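# Pull two timbers from roller feed onto hooked rack

## Task

Two timber lengths sit side by side in a stopped powered roller feed, almost all the way through, with only their ends still held by the rollers. Pressing the green button starts the feed, which keeps running until someone presses the red button. Finish with each timber lying in both hooks of the rack next to the outfeed, neither timber on top of the other, and the feed switched off.

## Robot and tools

ROBOTS. Three identical i2rt Big YAM arms: arm1, arm2, arm3. Each has six revolute joints, a two-finger gripper and a wrist camera (arm1_cam_wrist, arm2_cam_wrist, arm3_cam_wrist). The fixed room cameras are cam_button, cam_end, cam_end2, cam_over and cam_side. A hand reaches roughly 1.0 m from its joint1 axis. Calibrated feet (base_link, scene frame, metres; each foot faces its own +x): arm1 at x=-0.142 y=+0.806 z=+0.874 quat_wxyz=(+0.746, -0.004, -0.004, -0.666); arm2 at x=+1.110 y=-0.719 z=+0.712 quat_wxyz=(+0.623, -0.004, -0.007, +0.782); arm3 at x=-0.225 y=-0.825 z=+0.863 quat_wxyz=(+0.745, +0.004, -0.004, +0.667).

FRAME. A single scene frame: origin on the floor, +z up, distances in metres. The point called hand lies between the finger pads, about 1 cm back from the tips; fingers point along the hand's +z and open along its y. hand_target is where the hand would be at the joint targets currently held. Reported hand positions can be off, more so when the arm is stretched.

JOINTS (radians, absolute, with done-tolerance): joint1_rad -2.879..2.879 ±0.045, yaw about the foot, positive counter-clockwise seen from above, 0 along the foot's +x. joint2_rad 0..3.141 ±0.14, shoulder; 0 is upper arm pointing back roughly level, increasing lifts it up and forward. joint3_rad 0..3.019 ±0.09, elbow; 0 fully folded, increasing opens. joint4_rad -1.692..1.57 ±0.055, hand pitch, positive tips fingers up. joint5_rad -1.57..1.57 ±0.03, sideways swing, positive to the arm's right. joint6_rad -2.094..2.094 ±0.035, roll, positive clockwise viewed from behind. gripper_m 0..0.093 ±0.003, fingertip gap in metres; roughly 50-64 N per pad.

TOOL move. Keys arm1, arm2, arm3 (each optional; an omitted arm gets nothing new) plus cameras. Each arm's entry may contain: joints, a dict of absolute targets by joint name; target, a list of seven numbers [x, y, z, qw, qx, qy, qz], an absolute hand pose in the scene frame (same layout as the printed hand line), reached by a straight-line path from the current hand_target; speed, top path speed in m/s, 0.002..0.5, default 0.25, only allowed with target (rotation capped at twice that value in rad/s); min_time_s, 0.1..8 s, a lower bound on each joint motion's duration, used with joints. When target is given, joints may carry only gripper_m. All motions in one call start together; all hand paths in one call finish together, paced by the slowest. Paths last 0.5..10 s, actions at most 15 s. The controller clamps each step to within 100 mm and 20 degrees of the measured hand, so hands lag, drift, overshoot speed near full stretch and often stop a centimetre or more off. Paths ignore obstacles and other arms. cameras: list of names or ["all"]; [] gives none; omitted means none after an action, all for an empty call. An empty move returns full state, images and the scene number. Unknown keys make a call invalid; out-of-range values get it refused, and after a refusal the remaining motion calls in that reply are skipped.

TOOL wait: seconds 0..10, optional cameras; commands nothing new. TOOL zoom_image: camera plus region [x0, y0, x1, y1] in pixels of the latest image (origin top-left, at most 504 by 504). TOOL finished_scene: scene = current scene number; make it the last call of the reply, and only when timbers rest in the hooks and the feed is off.

RESULTS. The move line lists each arm sent a motion with done or its worst status. joint_status/hand_status: off_target (resting away, maybe still pushing); time_out (each joint keeps a nearby target and keeps pushing; resend its reported position to relax it); not_followed, joint command not followed or pose unreachable (a safety check held the arm; it may keep trying until given new targets). on_its_own lists uncommanded behaviour; held at gives a target, not a reading. Arms under as last shown were not commanded this call. Joint velocities are rad/s (gripper m/s). Torques are total drive output, noisy, with per-unit offset; values 3 and 4 wrap at ±28 N m. Gripper readings: on a hard part at full force, roughly 0.005 below to 0.002 above the part width; empty and closed 0.000-0.003. Full squeeze starts about 0.005 under the first-touch reading. Open well past the reading to release.

HAZARDS. Arms push without stopping on contact; pressing two robots together, or gripping another arm's fingers, is a fault. The anti-collision check can be late and ignores fingers, housings and cameras. Don't let timbers fall or fly off, don't strike fixed or heavy items, don't release a moving piece, and keep everything inside the work area. Occasional nudges may hit loose objects. Sustained load, long reach or pushing at an unreachable pose heats motors; a MOTOR HOT line warns at 85 °C, and at 100 °C the arm goes limp for 30-60 s or more, with keys then reading limit_stop_at_motor_heat; resend targets afterwards. The scene keeps running while you think, holding the last command. Plan: press green to feed timbers out while ready to take them, press red, place each in both hooks separately.

Each tool is called after "Emit:" as name([rows], argument=value, ...), one row to a line, values as JSON.

## Session

Emit:
move()

Scene clock: 0.00 s.
Joint torques (N m): no reading
Heat: arm1: hottest joint1_rad 23 °C; arm2: hottest joint3_rad 22 °C; arm3: hottest joint2_rad 22 °C.
Joint velocities: within noise
arm1.joint_positions: joint1_rad=-0.792 joint2_rad=+0.591 joint3_rad=+1.353 joint4_rad=-1.540 joint5_rad=-0.284 joint6_rad=-0.232 gripper_m=+0.09396
arm1.joint_status: not commanded
arm1.hand: x=-0.2259 y=+0.6317 z=+1.3681 quat_wxyz=(-0.252, -0.742, -0.531, +0.322) (m; scene frame)
arm1.hand_target: x=-0.2248 y=+0.6331 z=+1.3776 quat_wxyz=(-0.255, -0.738, -0.530, +0.332) (m; scene frame)
arm1.hand_status: not commanded
arm2.joint_positions: joint1_rad=+0.174 joint2_rad=+0.596 joint3_rad=+1.398 joint4_rad=-1.492 joint5_rad=-0.215 joint6_rad=-0.742 gripper_m=+0.09396
arm2.joint_status: not commanded
arm2.hand: x=+0.9917 y=-0.5514 z=+1.2298 quat_wxyz=(-0.294, +0.890, -0.145, -0.318) (m; scene frame)
arm2.hand_target: x=+0.9922 y=-0.5532 z=+1.2409 quat_wxyz=(-0.304, +0.884, -0.142, -0.324) (m; scene frame)
arm2.hand_status: not commanded
arm3.joint_positions: joint1_rad=-0.151 joint2_rad=+0.603 joint3_rad=+1.486 joint4_rad=-1.464 joint5_rad=+0.148 joint6_rad=-0.406 gripper_m=+0.09396
arm3.joint_status: not commanded
arm3.hand: x=-0.1490 y=-0.6490 z=+1.4265 quat_wxyz=(-0.459, +0.638, -0.600, -0.152) (m; scene frame)
arm3.hand_target: x=-0.1498 y=-0.6521 z=+1.4353 quat_wxyz=(-0.468, +0.633, -0.597, -0.156) (m; scene frame)
arm3.hand_status: not commanded
pictures: arm1_cam_wrist, arm2_cam_wrist, arm3_cam_wrist, cam_button, cam_end, cam_end2, cam_over, cam_side

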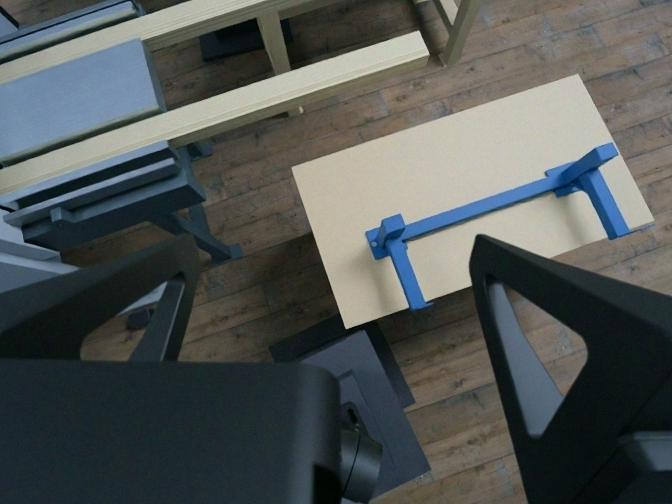

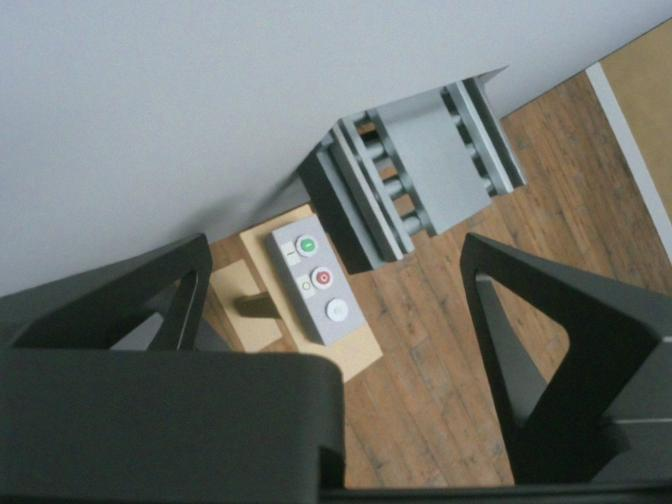

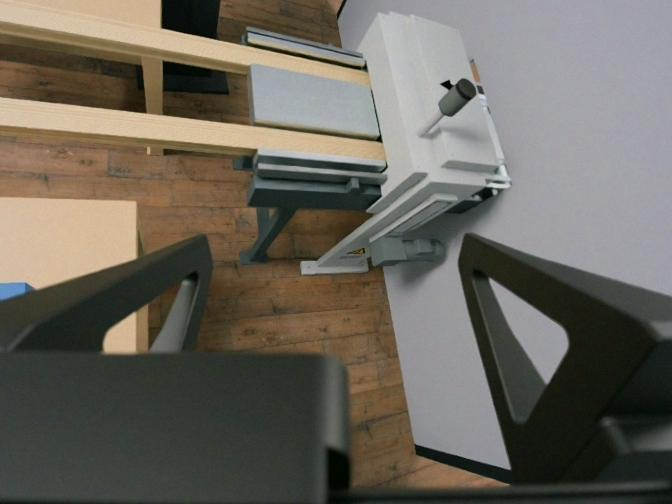

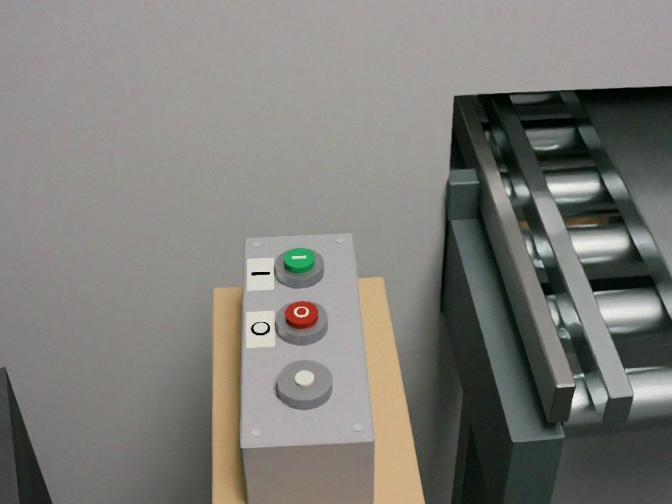

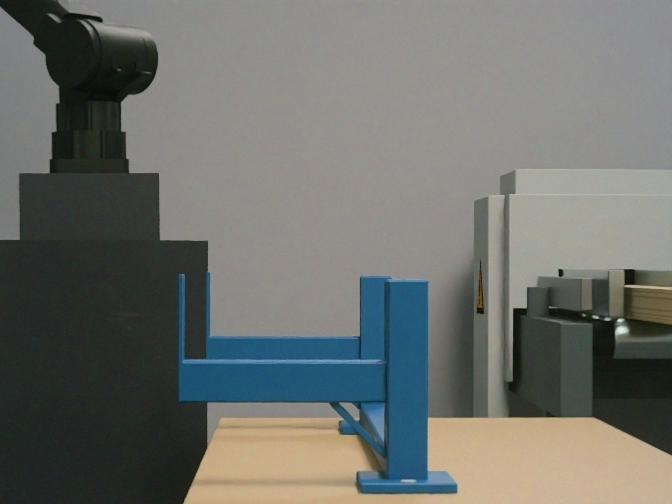

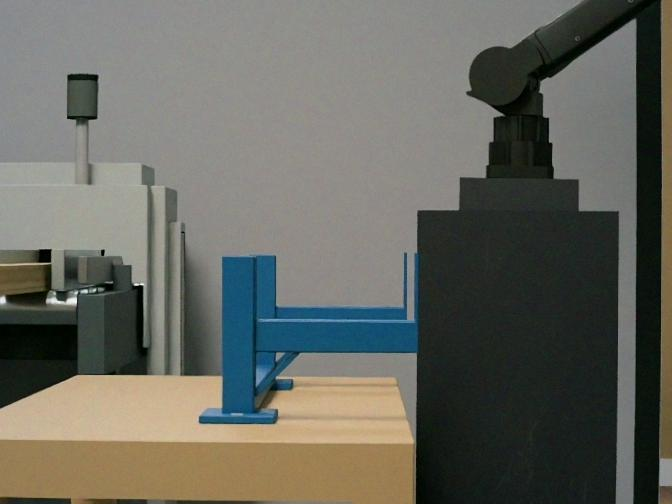

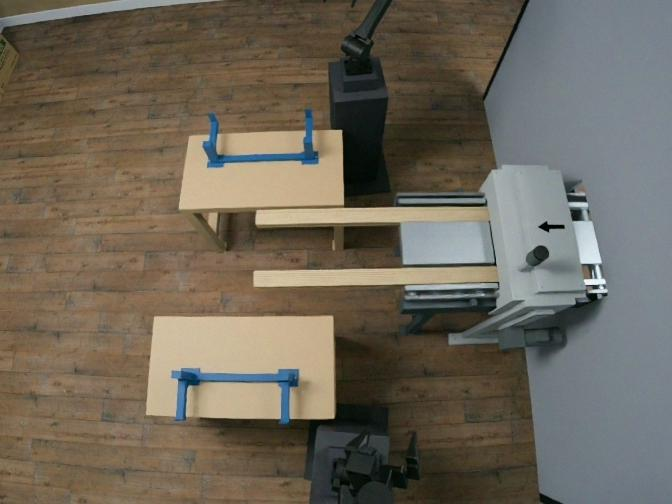

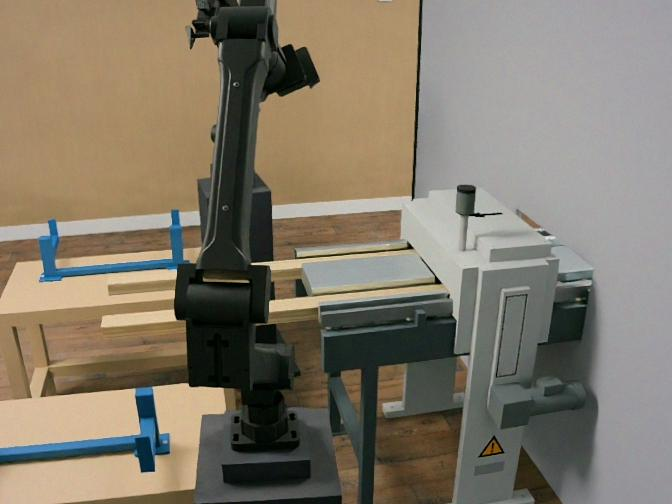

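Emit:
zoom_image(camera="cam_over", region=[170, 100, 500, 300])

Emit:
zoom_image(camera="cam_over", region=[140, 250, 500, 504])

Emit:
zoom_image(camera="cam_end", region=[168, 150, 672, 504])

Emit:
zoom_image(camera="cam_side", region=[0, 180, 500, 504])

Scaled by 1.527 from the camera's 672x504 image, which has a finer 960x720 frame.

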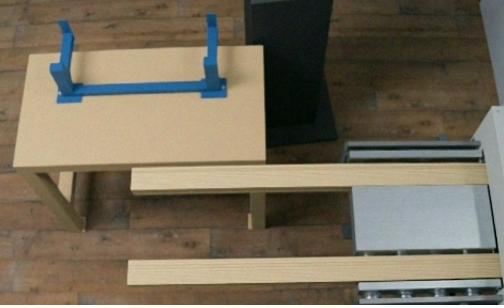

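Scaled by 1.400 from the camera's 672x504 image, which has a finer 960x720 frame.

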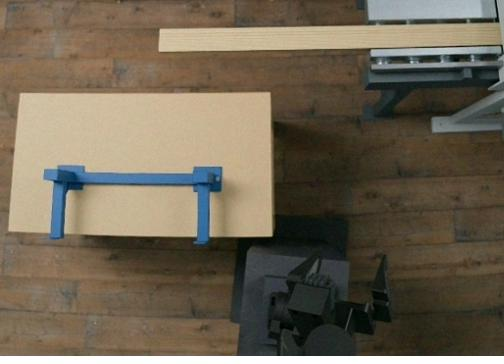

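Scaled by 1.000.

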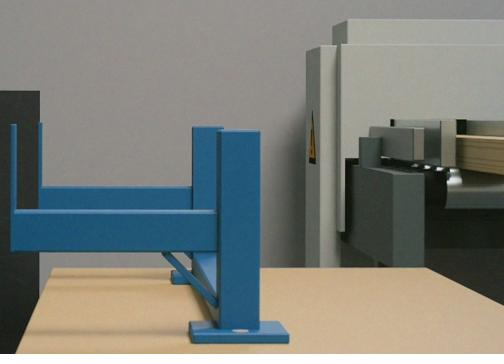

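Scaled by 1.008 from the camera's 672x504 image, which has a finer 960x720 frame.

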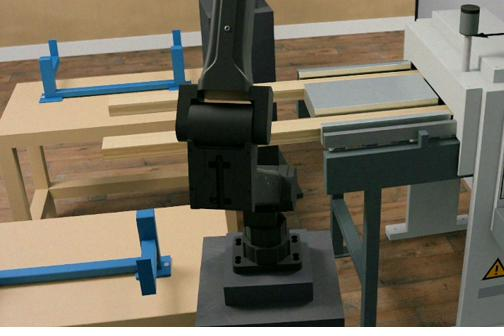

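Emit:
move(arm3={"target":[-0.55,-0.35,1.2,0,0.7071,-0.7071,0]}, arm1={"target":[-0.5,0.35,1.2,0,0.7071,0.7071,0]}, cameras=["all"])

Scene clock: 108.03 s.
Joint torques (N m): arm1=[1.32 -15.91 14.5 -0.02 0.02 -0.08] | arm2=[-2.2 2.55 8.49 1.65 -0.12 0.18] | arm3=[-1.26 -13.92 12.74 0.49 -0.16 0.06]
Heat: arm1: hottest joint3_rad 26 °C; arm2: hottest joint3_rad 27 °C; arm3: hottest joint3_rad 32 °C.
move: arm1 off_target; arm3 off_target
Joint velocities: within noise
arm1.joint_positions: joint1_rad=-0.780 joint2_rad=+1.811 joint3_rad=+2.003 joint4_rad=-1.672 joint5_rad=+0.005 joint6_rad=-0.649 gripper_m=+0.09396
arm1.joint_status: not commanded
arm1.hand: x=-0.4991 y=+0.3591 z=+1.1866 quat_wxyz=(-0.008, -0.713, -0.700, +0.049) (m; scene frame)
arm1.hand_target: x=-0.4995 y=+0.3507 z=+1.1993 quat_wxyz=(-0.008, -0.706, -0.705, +0.062) (m; scene frame)
arm1.hand_status: off_target (0.016 m and 5.8 deg from the pose sent, 0.427 m and 51.6 deg at the start; a joint's target at an end of its range on 37 of 95 steps)
arm2: as last shown
arm3.joint_positions: joint1_rad=+0.698 joint2_rad=+1.801 joint3_rad=+2.008 joint4_rad=-1.690 joint5_rad=-0.003 joint6_rad=+0.585 gripper_m=+0.09396
arm3.joint_status: not commanded
arm3.hand: x=-0.5409 y=-0.3543 z=+1.1834 quat_wxyz=(-0.012, +0.707, -0.705, -0.048) (m; scene frame)
arm3.hand_target: x=-0.5493 y=-0.3508 z=+1.1992 quat_wxyz=(-0.013, +0.706, -0.705, -0.065) (m; scene frame)
arm3.hand_status: off_target (0.019 m and 5.6 deg from the pose sent, 0.549 m and 57.9 deg at the start; a joint's target at an end of its range on 73 of 95 steps)
pictures: arm1_cam_wrist, arm2_cam_wrist, arm3_cam_wrist, cam_button, cam_end, cam_end2, cam_over, cam_side

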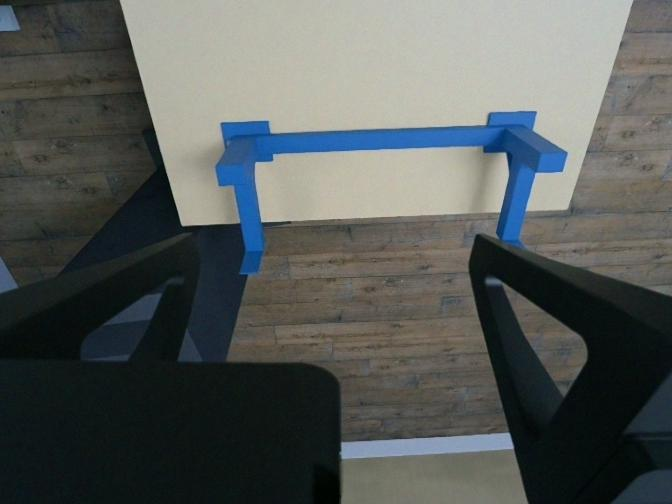

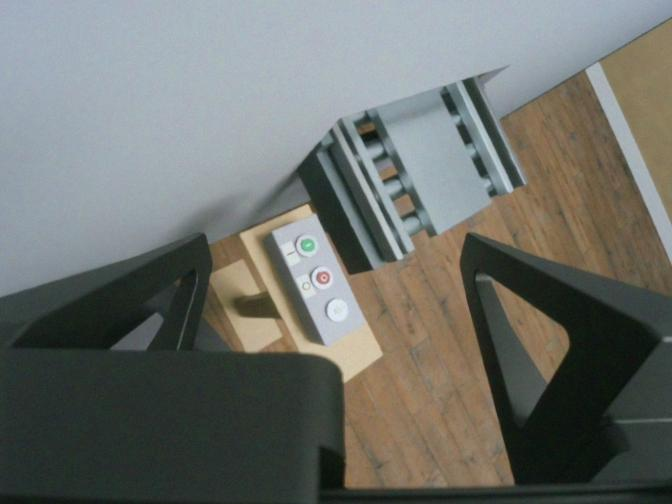

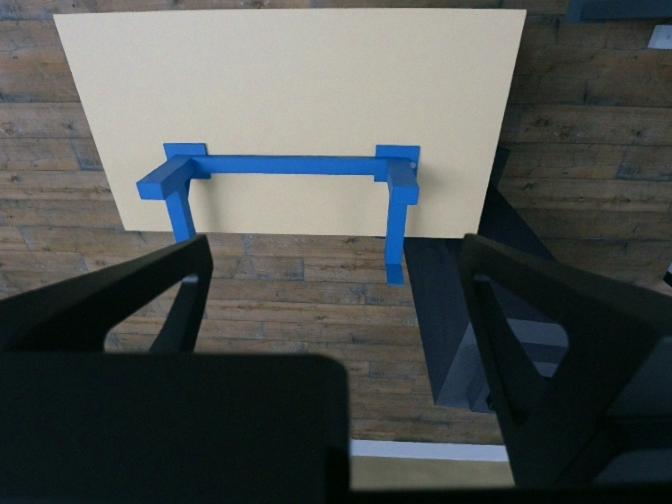

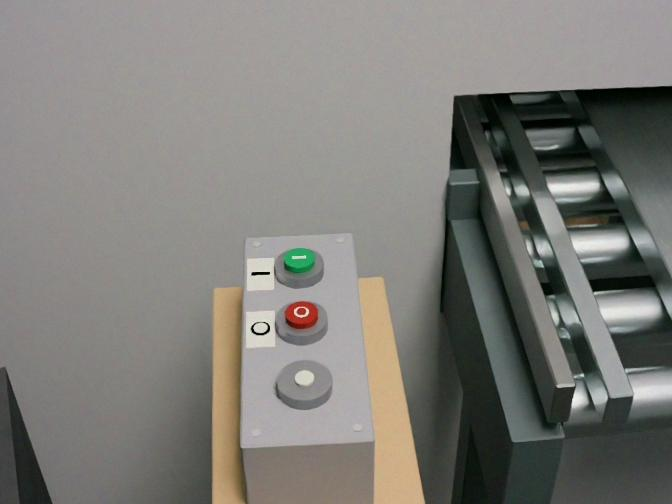

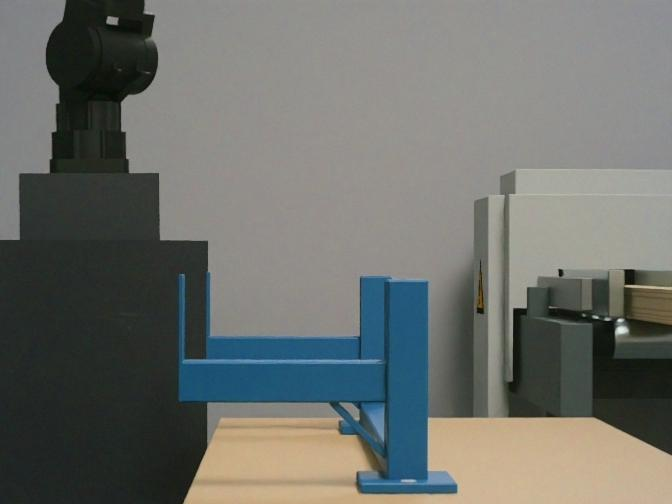

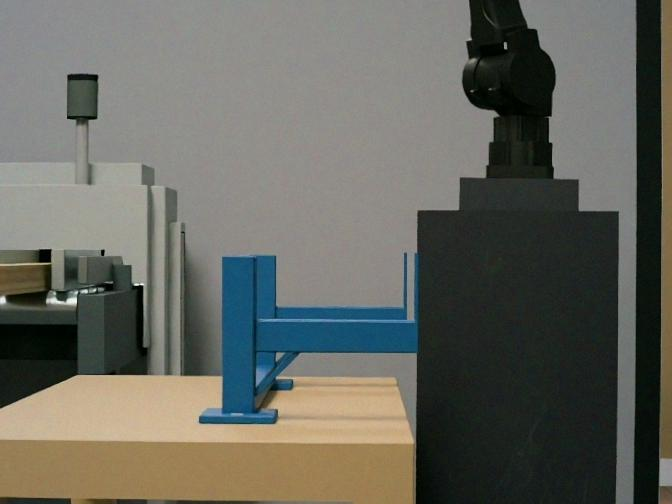

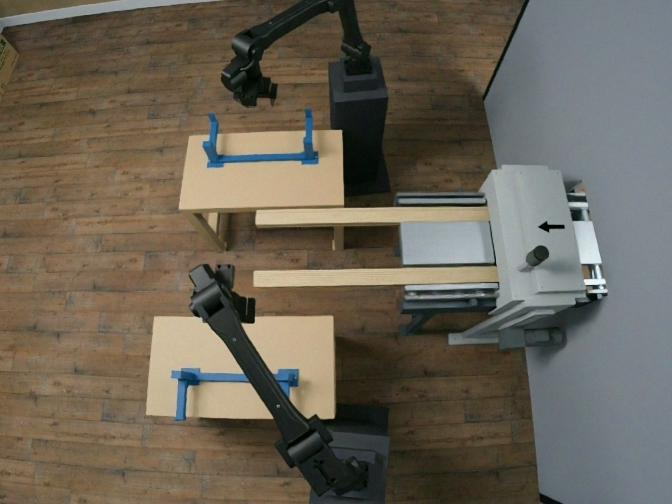

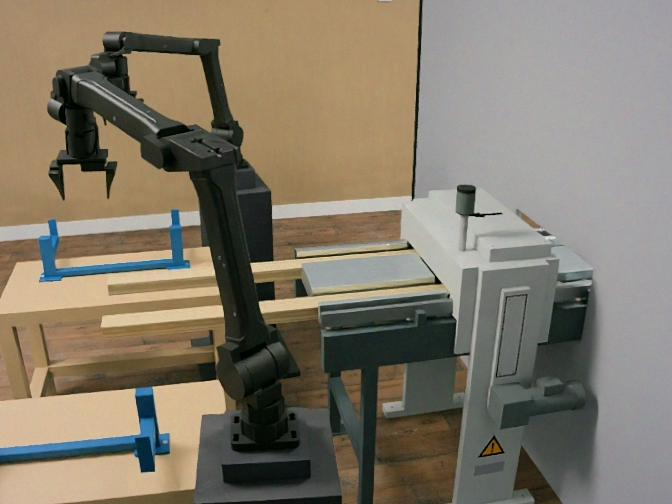

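Emit:
move(arm3={"target":[-0.55,-0.35,1.08,0,0.7071,-0.7071,0]}, arm1={"target":[-0.5,0.35,1.08,0,0.7071,0.7071,0]}, cameras=["arm1_cam_wrist","arm3_cam_wrist","cam_over","cam_end","cam_end2"])

Scene clock: 118.17 s.
Joint torques (N m): arm1=[1.26 -17.14 11.03 0.69 0.02 -0.08] | arm2=[-2.2 2.55 8.47 1.65 -0.12 0.18] | arm3=[-1.14 -14.04 8.99 1.03 -0.16 0.14]
Heat: arm1: hottest joint3_rad 28 °C; arm2: hottest joint3_rad 27 °C; arm3: hottest joint3_rad 34 °C.
move: arm1 done; arm3 done
Joint velocities: within noise
arm1.joint_positions: joint1_rad=-0.780 joint2_rad=+1.877 joint3_rad=+1.820 joint4_rad=-1.536 joint5_rad=+0.005 joint6_rad=-0.651 gripper_m=+0.09396
arm1.joint_status: not commanded
arm1.hand: x=-0.4999 y=+0.3566 z=+1.0801 quat_wxyz=(-0.001, -0.713, -0.701, -0.007) (m; scene frame)
arm1.hand_target: x=-0.5000 y=+0.3500 z=+1.0802 quat_wxyz=(+0.000, -0.707, -0.707, +0.000) (m; scene frame)
arm1.hand_status: done (0.007 m and 1.2 deg from the pose sent, 0.107 m and 5.8 deg at the start)
arm2: as last shown
arm3.joint_positions: joint1_rad=+0.698 joint2_rad=+1.862 joint3_rad=+1.836 joint4_rad=-1.558 joint5_rad=-0.004 joint6_rad=+0.587 gripper_m=+0.09396
arm3.joint_status: not commanded
arm3.hand: x=-0.5432 y=-0.3498 z=+1.0843 quat_wxyz=(-0.001, +0.707, -0.707, +0.002) (m; scene frame)
arm3.hand_target: x=-0.5499 y=-0.3500 z=+1.0800 quat_wxyz=(+0.000, +0.707, -0.707, +0.000) (m; scene frame)
arm3.hand_status: done (0.008 m and 0.2 deg from the pose sent, 0.104 m and 5.6 deg at the start)
pictures: arm1_cam_wrist, arm3_cam_wrist, cam_end, cam_end2, cam_over

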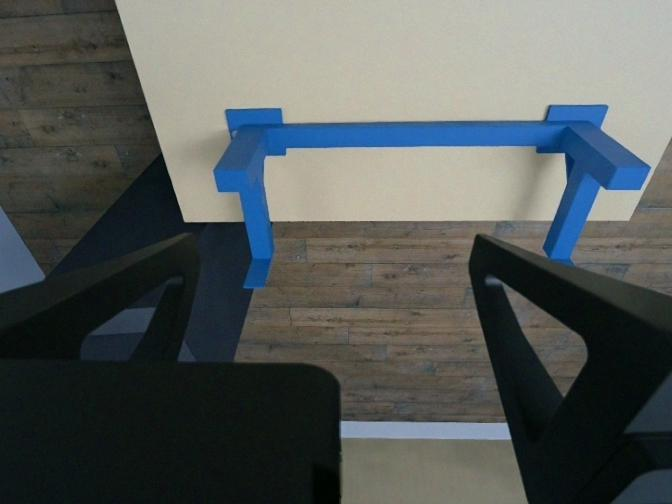

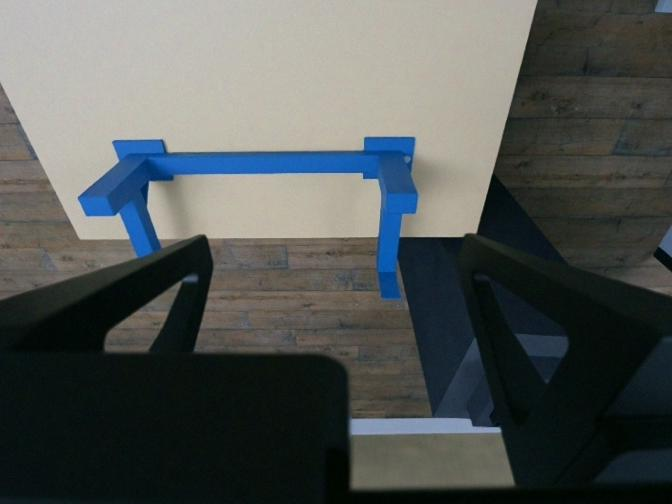

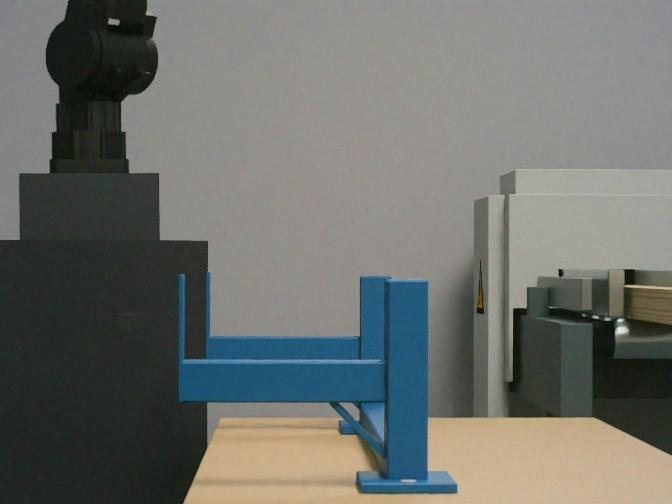

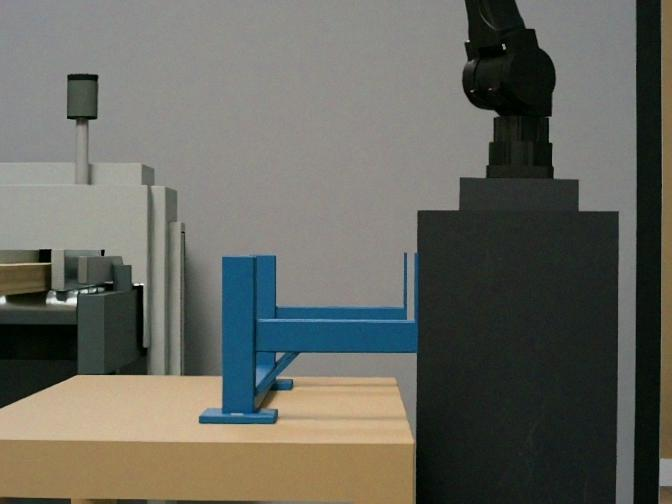

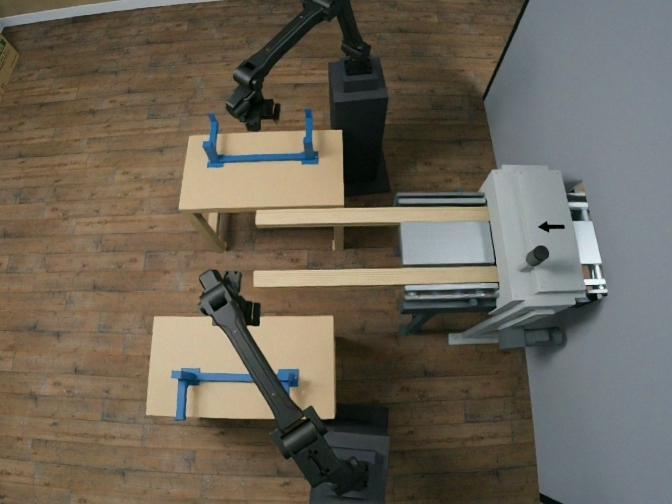

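Emit:
zoom_image(camera="arm3_cam_wrist", region=[60, 100, 460, 310])

Emit:
move(arm3={"target":[-0.55,-0.25,1.08,0,0.7071,-0.7071,0]}, arm1={"target":[-0.5,0.25,1.08,0,0.7071,0.7071,0]}, cameras=["arm1_cam_wrist","arm3_cam_wrist"])

Emit:
zoom_image(camera="arm3_cam_wrist", region=[60, 100, 460, 310])

Emit:
zoom_image(camera="arm1_cam_wrist", region=[200, 80, 660, 310])

Scaled by 1.260 from the camera's 672x504 image, which has a finer 960x720 frame.

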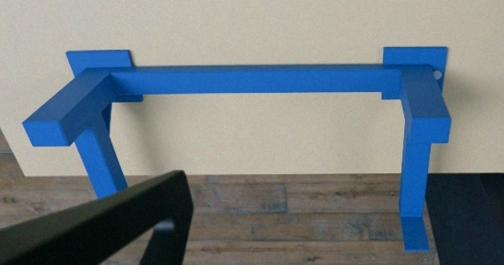

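Scene clock: 144.27 s.
Joint torques (N m): arm1=[-0.03 -19.25 14.5 -0.36 -0.02 0.07] | arm2=[-2.2 2.55 8.49 1.63 -0.12 0.17] | arm3=[-1.49 -16.38 12.68 0.27 -0.12 -0.08]
Heat: arm1: hottest joint3_rad 27 °C; arm2: hottest joint3_rad 28 °C; arm3: hottest joint3_rad 33 °C.
move: arm1 off_target; arm3 off_target
Joint velocities: within noise
arm1.joint_positions: joint1_rad=-0.676 joint2_rad=+2.124 joint3_rad=+2.198 joint4_rad=-1.667 joint5_rad=+0.005 joint6_rad=-0.575 gripper_m=+0.09396
arm1.joint_status: not commanded
arm1.hand: x=-0.4921 y=+0.2564 z=+1.0772 quat_wxyz=(+0.000, -0.703, -0.712, -0.006) (m; scene frame)
arm1.hand_target: x=-0.4998 y=+0.2504 z=+1.0801 quat_wxyz=(+0.000, -0.707, -0.707, +0.001) (m; scene frame)
arm1.hand_status: off_target (0.011 m and 1.0 deg from the pose sent, 0.107 m and 1.2 deg at the start)
arm2: as last shown
arm3.joint_positions: joint1_rad=+0.617 joint2_rad=+2.118 joint3_rad=+2.215 joint4_rad=-1.690 joint5_rad=-0.005 joint6_rad=+0.521 gripper_m=+0.09396
arm3.joint_status: not commanded
arm3.hand: x=-0.5409 y=-0.2578 z=+1.0767 quat_wxyz=(+0.001, +0.702, -0.713, +0.006) (m; scene frame)
arm3.hand_target: x=-0.5498 y=-0.2506 z=+1.0799 quat_wxyz=(-0.001, +0.707, -0.707, -0.002) (m; scene frame)
arm3.hand_status: off_target (0.012 m and 1.1 deg from the pose sent, 0.100 m and 0.2 deg at the start; a joint's target at an end of its range on 19 of 45 steps)
pictures: arm1_cam_wrist, arm3_cam_wrist

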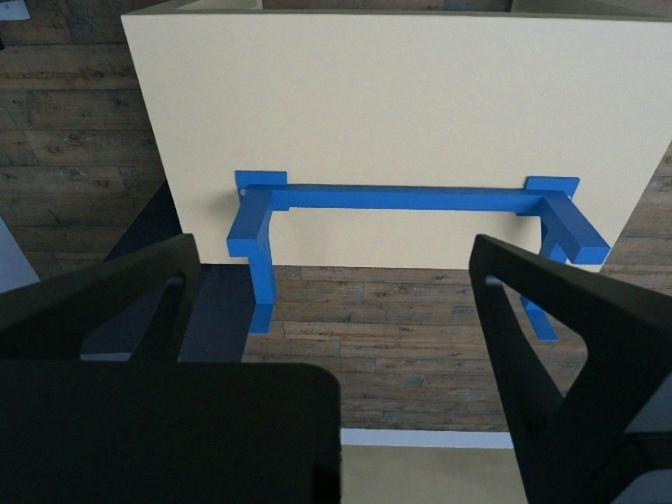

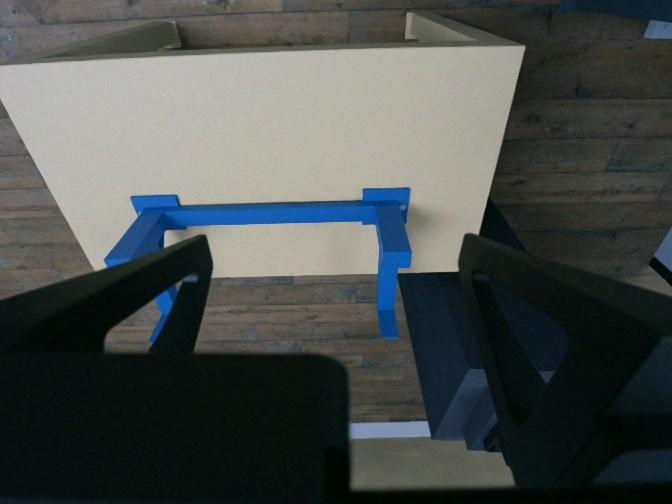

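Scaled by 1.260 from the camera's 672x504 image, which has a finer 960x720 frame.

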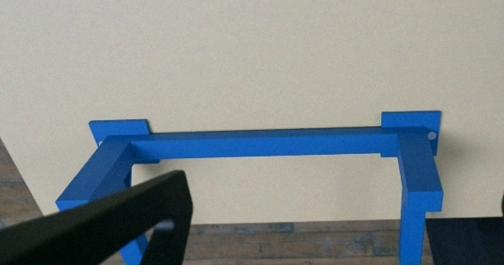

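Scaled by 1.096 from the camera's 672x504 image, which has a finer 960x720 frame.

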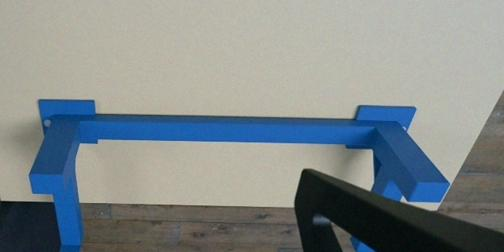

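Emit:
move(arm3={"target":[-0.6,-0.2,1.0,0,1,0,0]}, cameras=["arm3_cam_wrist","cam_over","cam_end"])

Scene clock: 206.87 s.
Joint torques (N m): arm1=[0.21 -19.14 14.5 -0.21 -0.02 0.07] | arm2=[-2.26 2.55 8.49 1.65 -0.12 0.18] | arm3=[-1.14 -18.84 12.77 0.27 -0.25 -0.05]
Heat: arm1: hottest joint3_rad 36 °C; arm2: hottest joint3_rad 28 °C; arm3: hottest joint3_rad 41 °C.
move: arm3 off_target
Joint velocities: within noise
arm1, arm2: as last shown
arm3.joint_positions: joint1_rad=+0.640 joint2_rad=+2.392 joint3_rad=+2.493 joint4_rad=-1.690 joint5_rad=-0.005 joint6_rad=-1.022 gripper_m=+0.09396
arm3.joint_status: not commanded
arm3.hand: x=-0.5890 y=-0.2046 z=+0.9997 quat_wxyz=(+0.003, +1.000, -0.010, +0.003) (m; scene frame)
arm3.hand_target: x=-0.5997 y=-0.2007 z=+0.9999 quat_wxyz=(-0.004, +1.000, +0.000, -0.002) (m; scene frame)
arm3.hand_status: off_target (0.012 m and 1.2 deg from the pose sent, 0.113 m and 90.9 deg at the start; a joint's target at an end of its range on 21 of 124 steps)
pictures: arm3_cam_wrist, cam_end, cam_over

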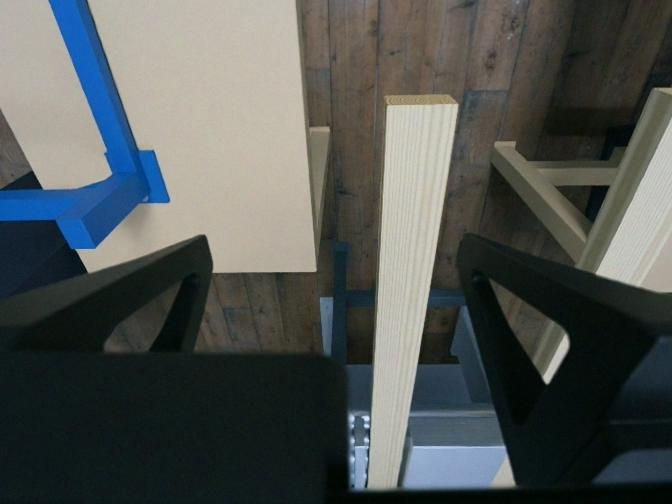

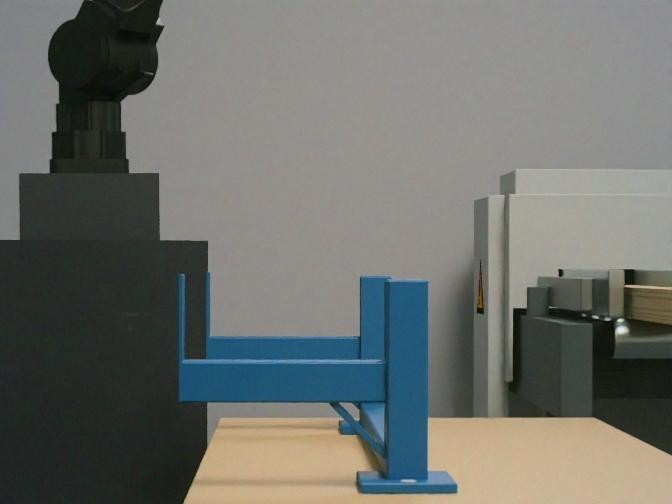

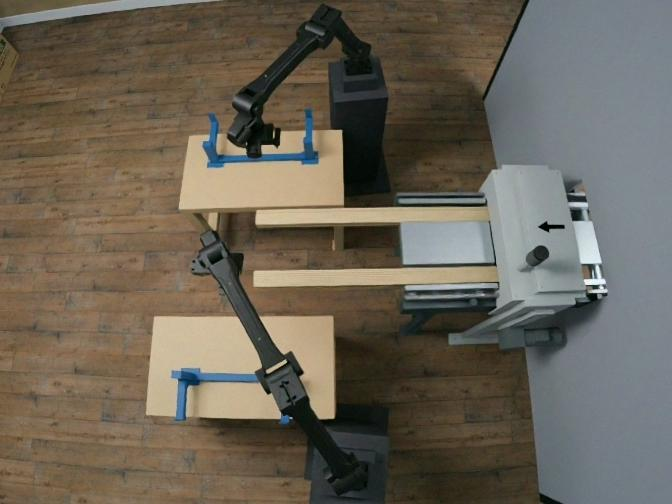

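Emit:
zoom_image(camera="arm3_cam_wrist", region=[300, 60, 520, 504])

Emit:
move(arm3={"target":[-0.65,-0.2,0.88,0,1,0,0]}, cameras=["arm3_cam_wrist"])

Emit:
zoom_image(camera="arm3_cam_wrist", region=[300, 60, 520, 504])

Scaled by 1.135 from the camera's 672x504 image, which has a finer 960x720 frame.

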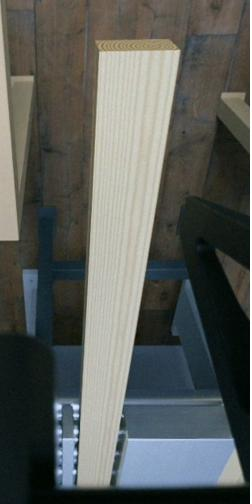

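Scene clock: 231.97 s.
Joint torques (N m): arm1=[0.09 -19.14 14.52 -0.27 -0.01 0.08] | arm2=[-2.2 2.55 8.49 1.65 -0.12 0.17] | arm3=[-2.2 -21.07 12.68 0.35 -0.25 0.13]
Heat: arm1: hottest joint3_rad 37 °C; arm2: hottest joint3_rad 28 °C; arm3: hottest joint3_rad 40 °C.
move: arm3 off_target
Joint velocities: within noise
arm1, arm2: as last shown
arm3.joint_positions: joint1_rad=+0.710 joint2_rad=+2.551 joint3_rad=+2.449 joint4_rad=-1.514 joint5_rad=-0.005 joint6_rad=-0.984 gripper_m=+0.09396
arm3.joint_status: not commanded
arm3.hand: x=-0.6440 y=-0.2116 z=+0.8684 quat_wxyz=(+0.014, +1.000, +0.006, +0.011) (m; scene frame)
arm3.hand_target: x=-0.6495 y=-0.2008 z=+0.8802 quat_wxyz=(-0.001, +1.000, +0.000, -0.001) (m; scene frame)
arm3.hand_status: off_target (0.017 m and 2.2 deg from the pose sent, 0.134 m and 1.2 deg at the start)
pictures: arm3_cam_wrist

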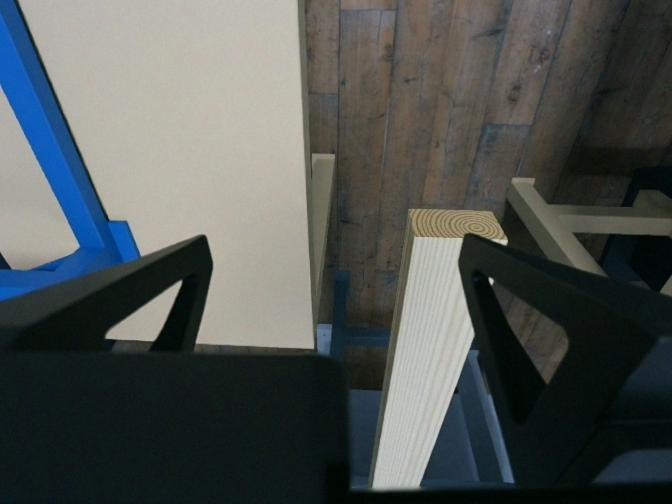

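Scaled by 1.135 from the camera's 672x504 image, which has a finer 960x720 frame.

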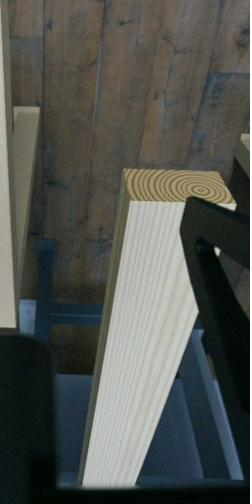

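Emit:
move(arm2={"target":[1.02,-0.40,1.08,0,0.7071,-0.7071,0],"joints":{"gripper_m":0.0}}, arm3={"target":[-0.55,-0.35,1.0,0,1,0,0]}, cameras=["arm2_cam_wrist","cam_button"])

Emit:
zoom_image(camera="arm2_cam_wrist", region=[150, 50, 500, 300])

Scene clock: 310.67 s.
Joint torques (N m): arm1=[0.09 -19.14 14.49 -0.24 -0.01 0.07] | arm2=[-3.19 -6.53 10.39 0.03 -0.07 0.24] | arm3=[-2.08 -15.85 8.12 0.83 -0.25 0.13]
Heat: arm1: hottest joint3_rad 38 °C; arm2: hottest joint3_rad 29 °C; arm3: hottest joint3_rad 42 °C.
move: arm2 off_target; arm3 done
Joint velocities: within noise
arm1: as last shown
arm2.joint_positions: joint1_rad=+0.040 joint2_rad=+1.140 joint3_rad=+1.398 joint4_rad=-1.688 joint5_rad=-0.012 joint6_rad=+0.243 gripper_m=+0.00050
arm2.joint_status: all done
arm2.hand: x=+1.0175 y=-0.4035 z=+1.0674 quat_wxyz=(-0.037, +0.714, -0.697, -0.061) (m; scene frame)
arm2.hand_target: x=+1.0200 y=-0.4001 z=+1.0792 quat_wxyz=(-0.041, +0.705, -0.705, -0.069) (m; scene frame)
arm2.hand_status: off_target (0.013 m and 8.3 deg from the pose sent, 0.215 m and 86.0 deg at the start; a joint's target at an end of its range on 61 of 119 steps)
arm3.joint_positions: joint1_rad=+0.710 joint2_rad=+1.903 joint3_rad=+1.674 joint4_rad=-1.355 joint5_rad=-0.005 joint6_rad=-0.983 gripper_m=+0.09396
arm3.joint_status: not commanded
arm3.hand: x=-0.5513 y=-0.3492 z=+1.0001 quat_wxyz=(+0.001, +1.000, +0.006, +0.002) (m; scene frame)
arm3.hand_target: x=-0.5501 y=-0.3500 z=+1.0001 quat_wxyz=(+0.000, +1.000, +0.000, +0.000) (m; scene frame)
arm3.hand_status: done (0.001 m and 0.7 deg from the pose sent, 0.213 m and 2.1 deg at the start)
pictures: arm2_cam_wrist, cam_button

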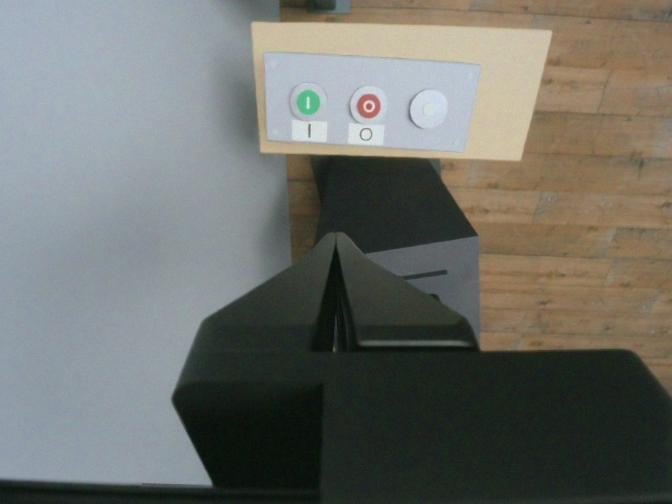

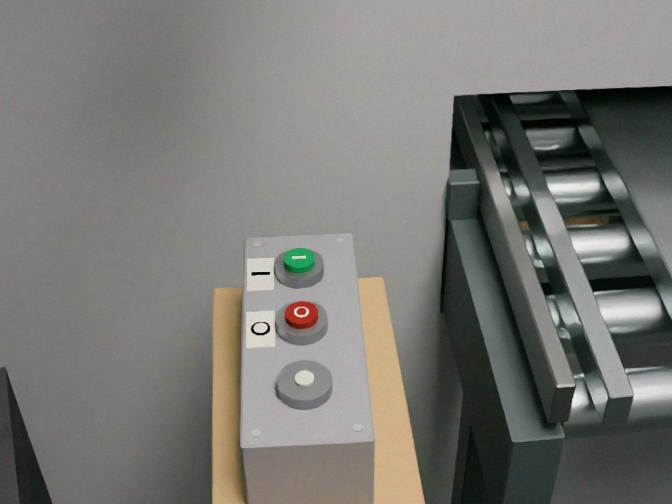

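Scaled by 1.440 from the camera's 672x504 image, which has a finer 960x720 frame.

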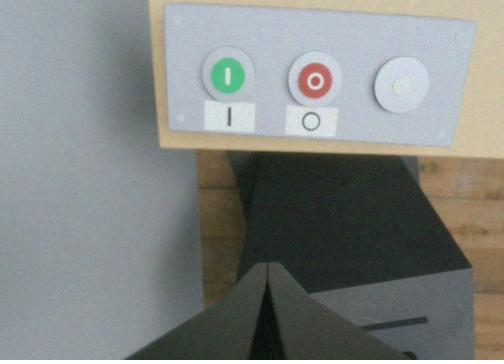

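Emit:
move(arm2={"target":[0.985,-0.385,0.86,0,0.7071,-0.7071,0]}, cameras=["arm2_cam_wrist","cam_button"])

Scene clock: 332.40 s.
Joint torques (N m): arm1=[0.03 -19.14 14.48 -0.2 -0.02 0.06] | arm2=[-1.49 -8.88 7.17 0.61 -0.05 0.25] | arm3=[-2.08 -15.97 8.1 0.81 -0.25 0.14]
Heat: arm1: hottest joint3_rad 38 °C; arm2: hottest joint3_rad 30 °C; arm3: hottest joint3_rad 39 °C.
move: arm2 done
Joint velocities: within noise
arm1, arm3: as last shown
arm2.joint_positions: joint1_rad=+0.111 joint2_rad=+1.318 joint3_rad=+1.010 joint4_rad=-1.270 joint5_rad=-0.013 joint6_rad=+0.335 gripper_m=+0.00050
arm2.joint_status: not commanded
arm2.hand: x=+0.9897 y=-0.3851 z=+0.8626 quat_wxyz=(+0.001, +0.707, -0.707, +0.003) (m; scene frame)
arm2.hand_target: x=+0.9851 y=-0.3850 z=+0.8600 quat_wxyz=(+0.000, +0.707, -0.707, +0.000) (m; scene frame)
arm2.hand_status: done (0.005 m and 0.4 deg from the pose sent, 0.211 m and 8.2 deg at the start)
pictures: arm2_cam_wrist, cam_button

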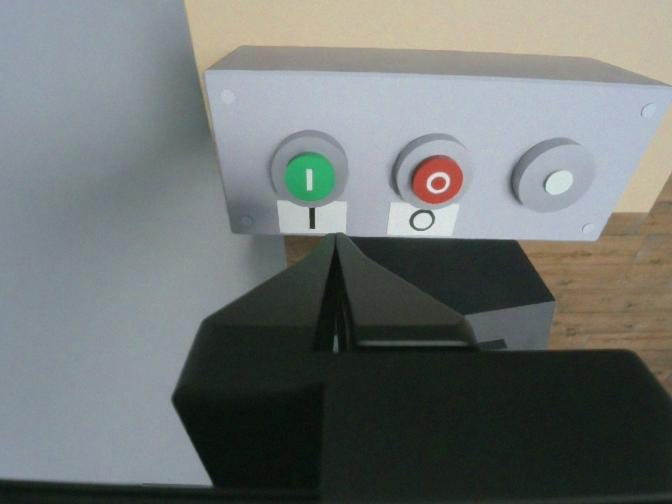

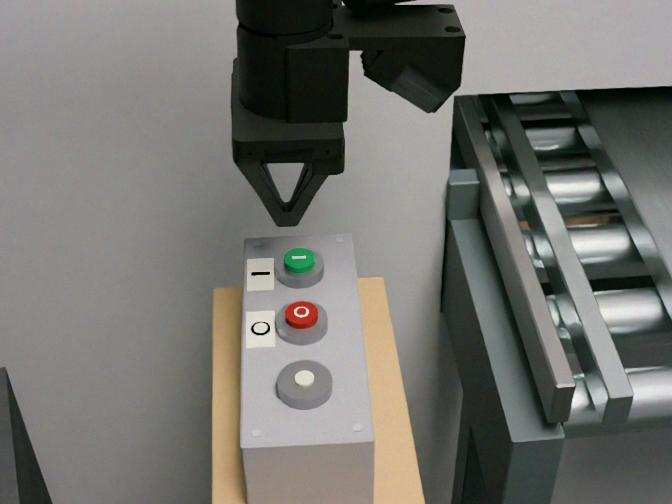

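Emit:
move(arm3={"target":[-0.3,-0.30,0.95,0.7071,-0.7071,0,0]}, arm1={"target":[-0.62,0.22,1.0,0,1,0,0]}, cameras=["arm1_cam_wrist","arm3_cam_wrist","cam_over"])

Emit:
zoom_image(camera="arm1_cam_wrist", region=[100, 0, 500, 504])

Scene clock: 376.57 s.
Joint torques (N m): arm1=[-0.15 -22.42 14.54 -0.12 0.1 0.04] | arm2=[-1.49 -8.88 7.19 0.62 -0.05 0.26] | arm3=[-2.49 -8.47 3.73 2.81 -0.19 0.05]
Heat: arm1: hottest joint3_rad 38 °C; arm2: hottest joint3_rad 29 °C; arm3: hottest joint3_rad 36 °C.
move: arm1 off_target; arm3 done
Joint velocities: within noise
arm1.joint_positions: joint1_rad=-0.785 joint2_rad=+2.473 joint3_rad=+2.622 joint4_rad=-1.673 joint5_rad=+0.006 joint6_rad=+0.881 gripper_m=+0.09396
arm1.joint_status: not commanded
arm1.hand: x=-0.6105 y=+0.2217 z=+1.0010 quat_wxyz=(-0.022, -1.000, -0.008, +0.017) (m; scene frame)
arm1.hand_target: x=-0.6194 y=+0.2209 z=+0.9996 quat_wxyz=(-0.026, -0.999, +0.000, +0.021) (m; scene frame)
arm1.hand_status: off_target (0.010 m and 3.3 deg from the pose sent, 0.154 m and 90.7 deg at the start; a joint's target at an end of its range on 72 of 124 steps)
arm2: as last shown
arm3.joint_positions: joint1_rad=+0.330 joint2_rad=+1.915 joint3_rad=+0.533 joint4_rad=+1.367 joint5_rad=+0.215 joint6_rad=-1.557 gripper_m=+0.09397
arm3.joint_status: not commanded
arm3.hand: x=-0.3034 y=-0.3011 z=+0.9540 quat_wxyz=(-0.706, +0.708, -0.002, -0.005) (m; scene frame)
arm3.hand_target: x=-0.2999 y=-0.3001 z=+0.9499 quat_wxyz=(-0.707, +0.707, +0.000, +0.000) (m; scene frame)
arm3.hand_status: done (0.005 m and 0.6 deg from the pose sent, 0.261 m and 90.1 deg at the start)
pictures: arm1_cam_wrist, arm3_cam_wrist, cam_over

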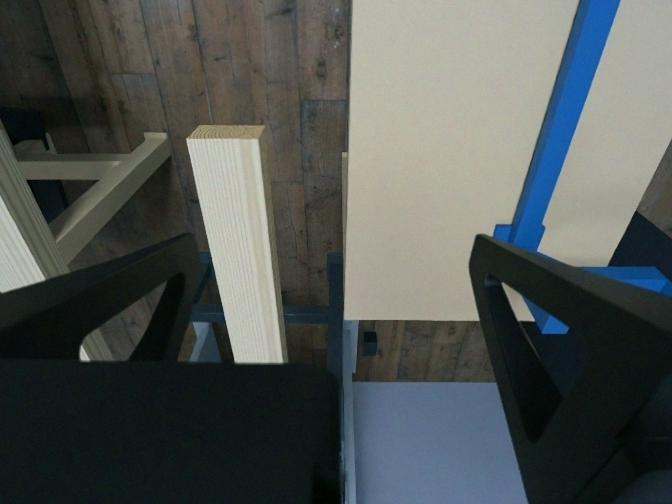

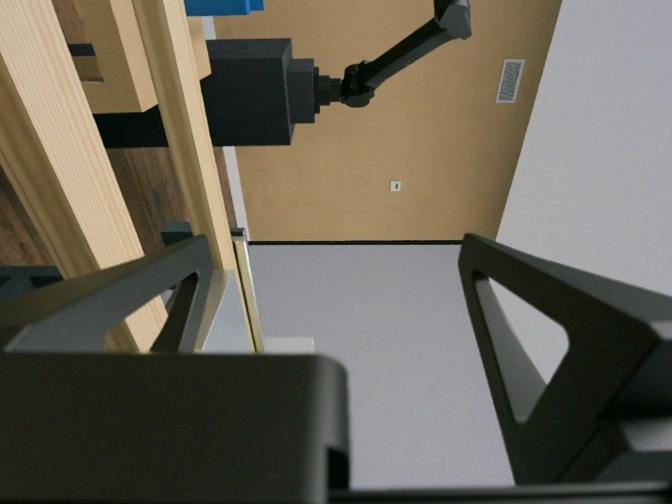

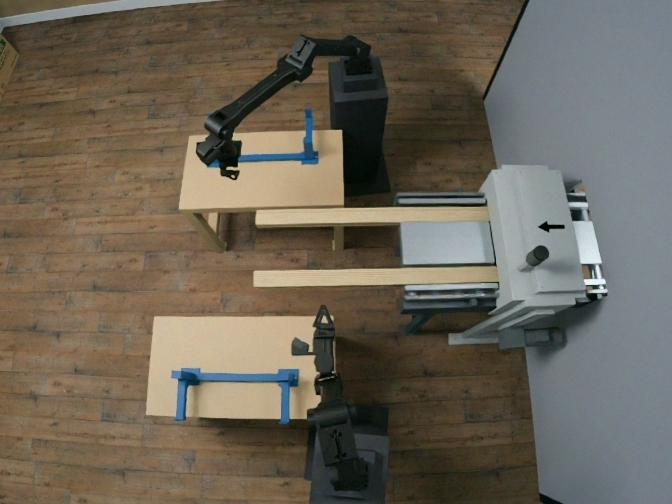

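Scaled by 1.000.

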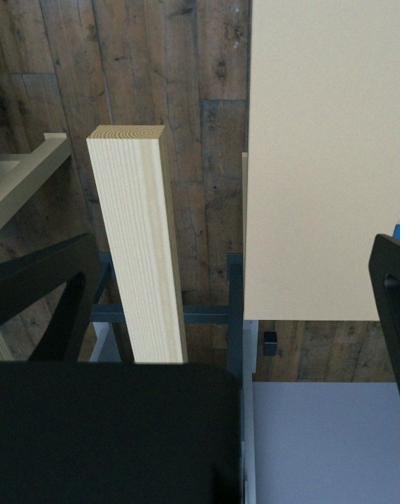

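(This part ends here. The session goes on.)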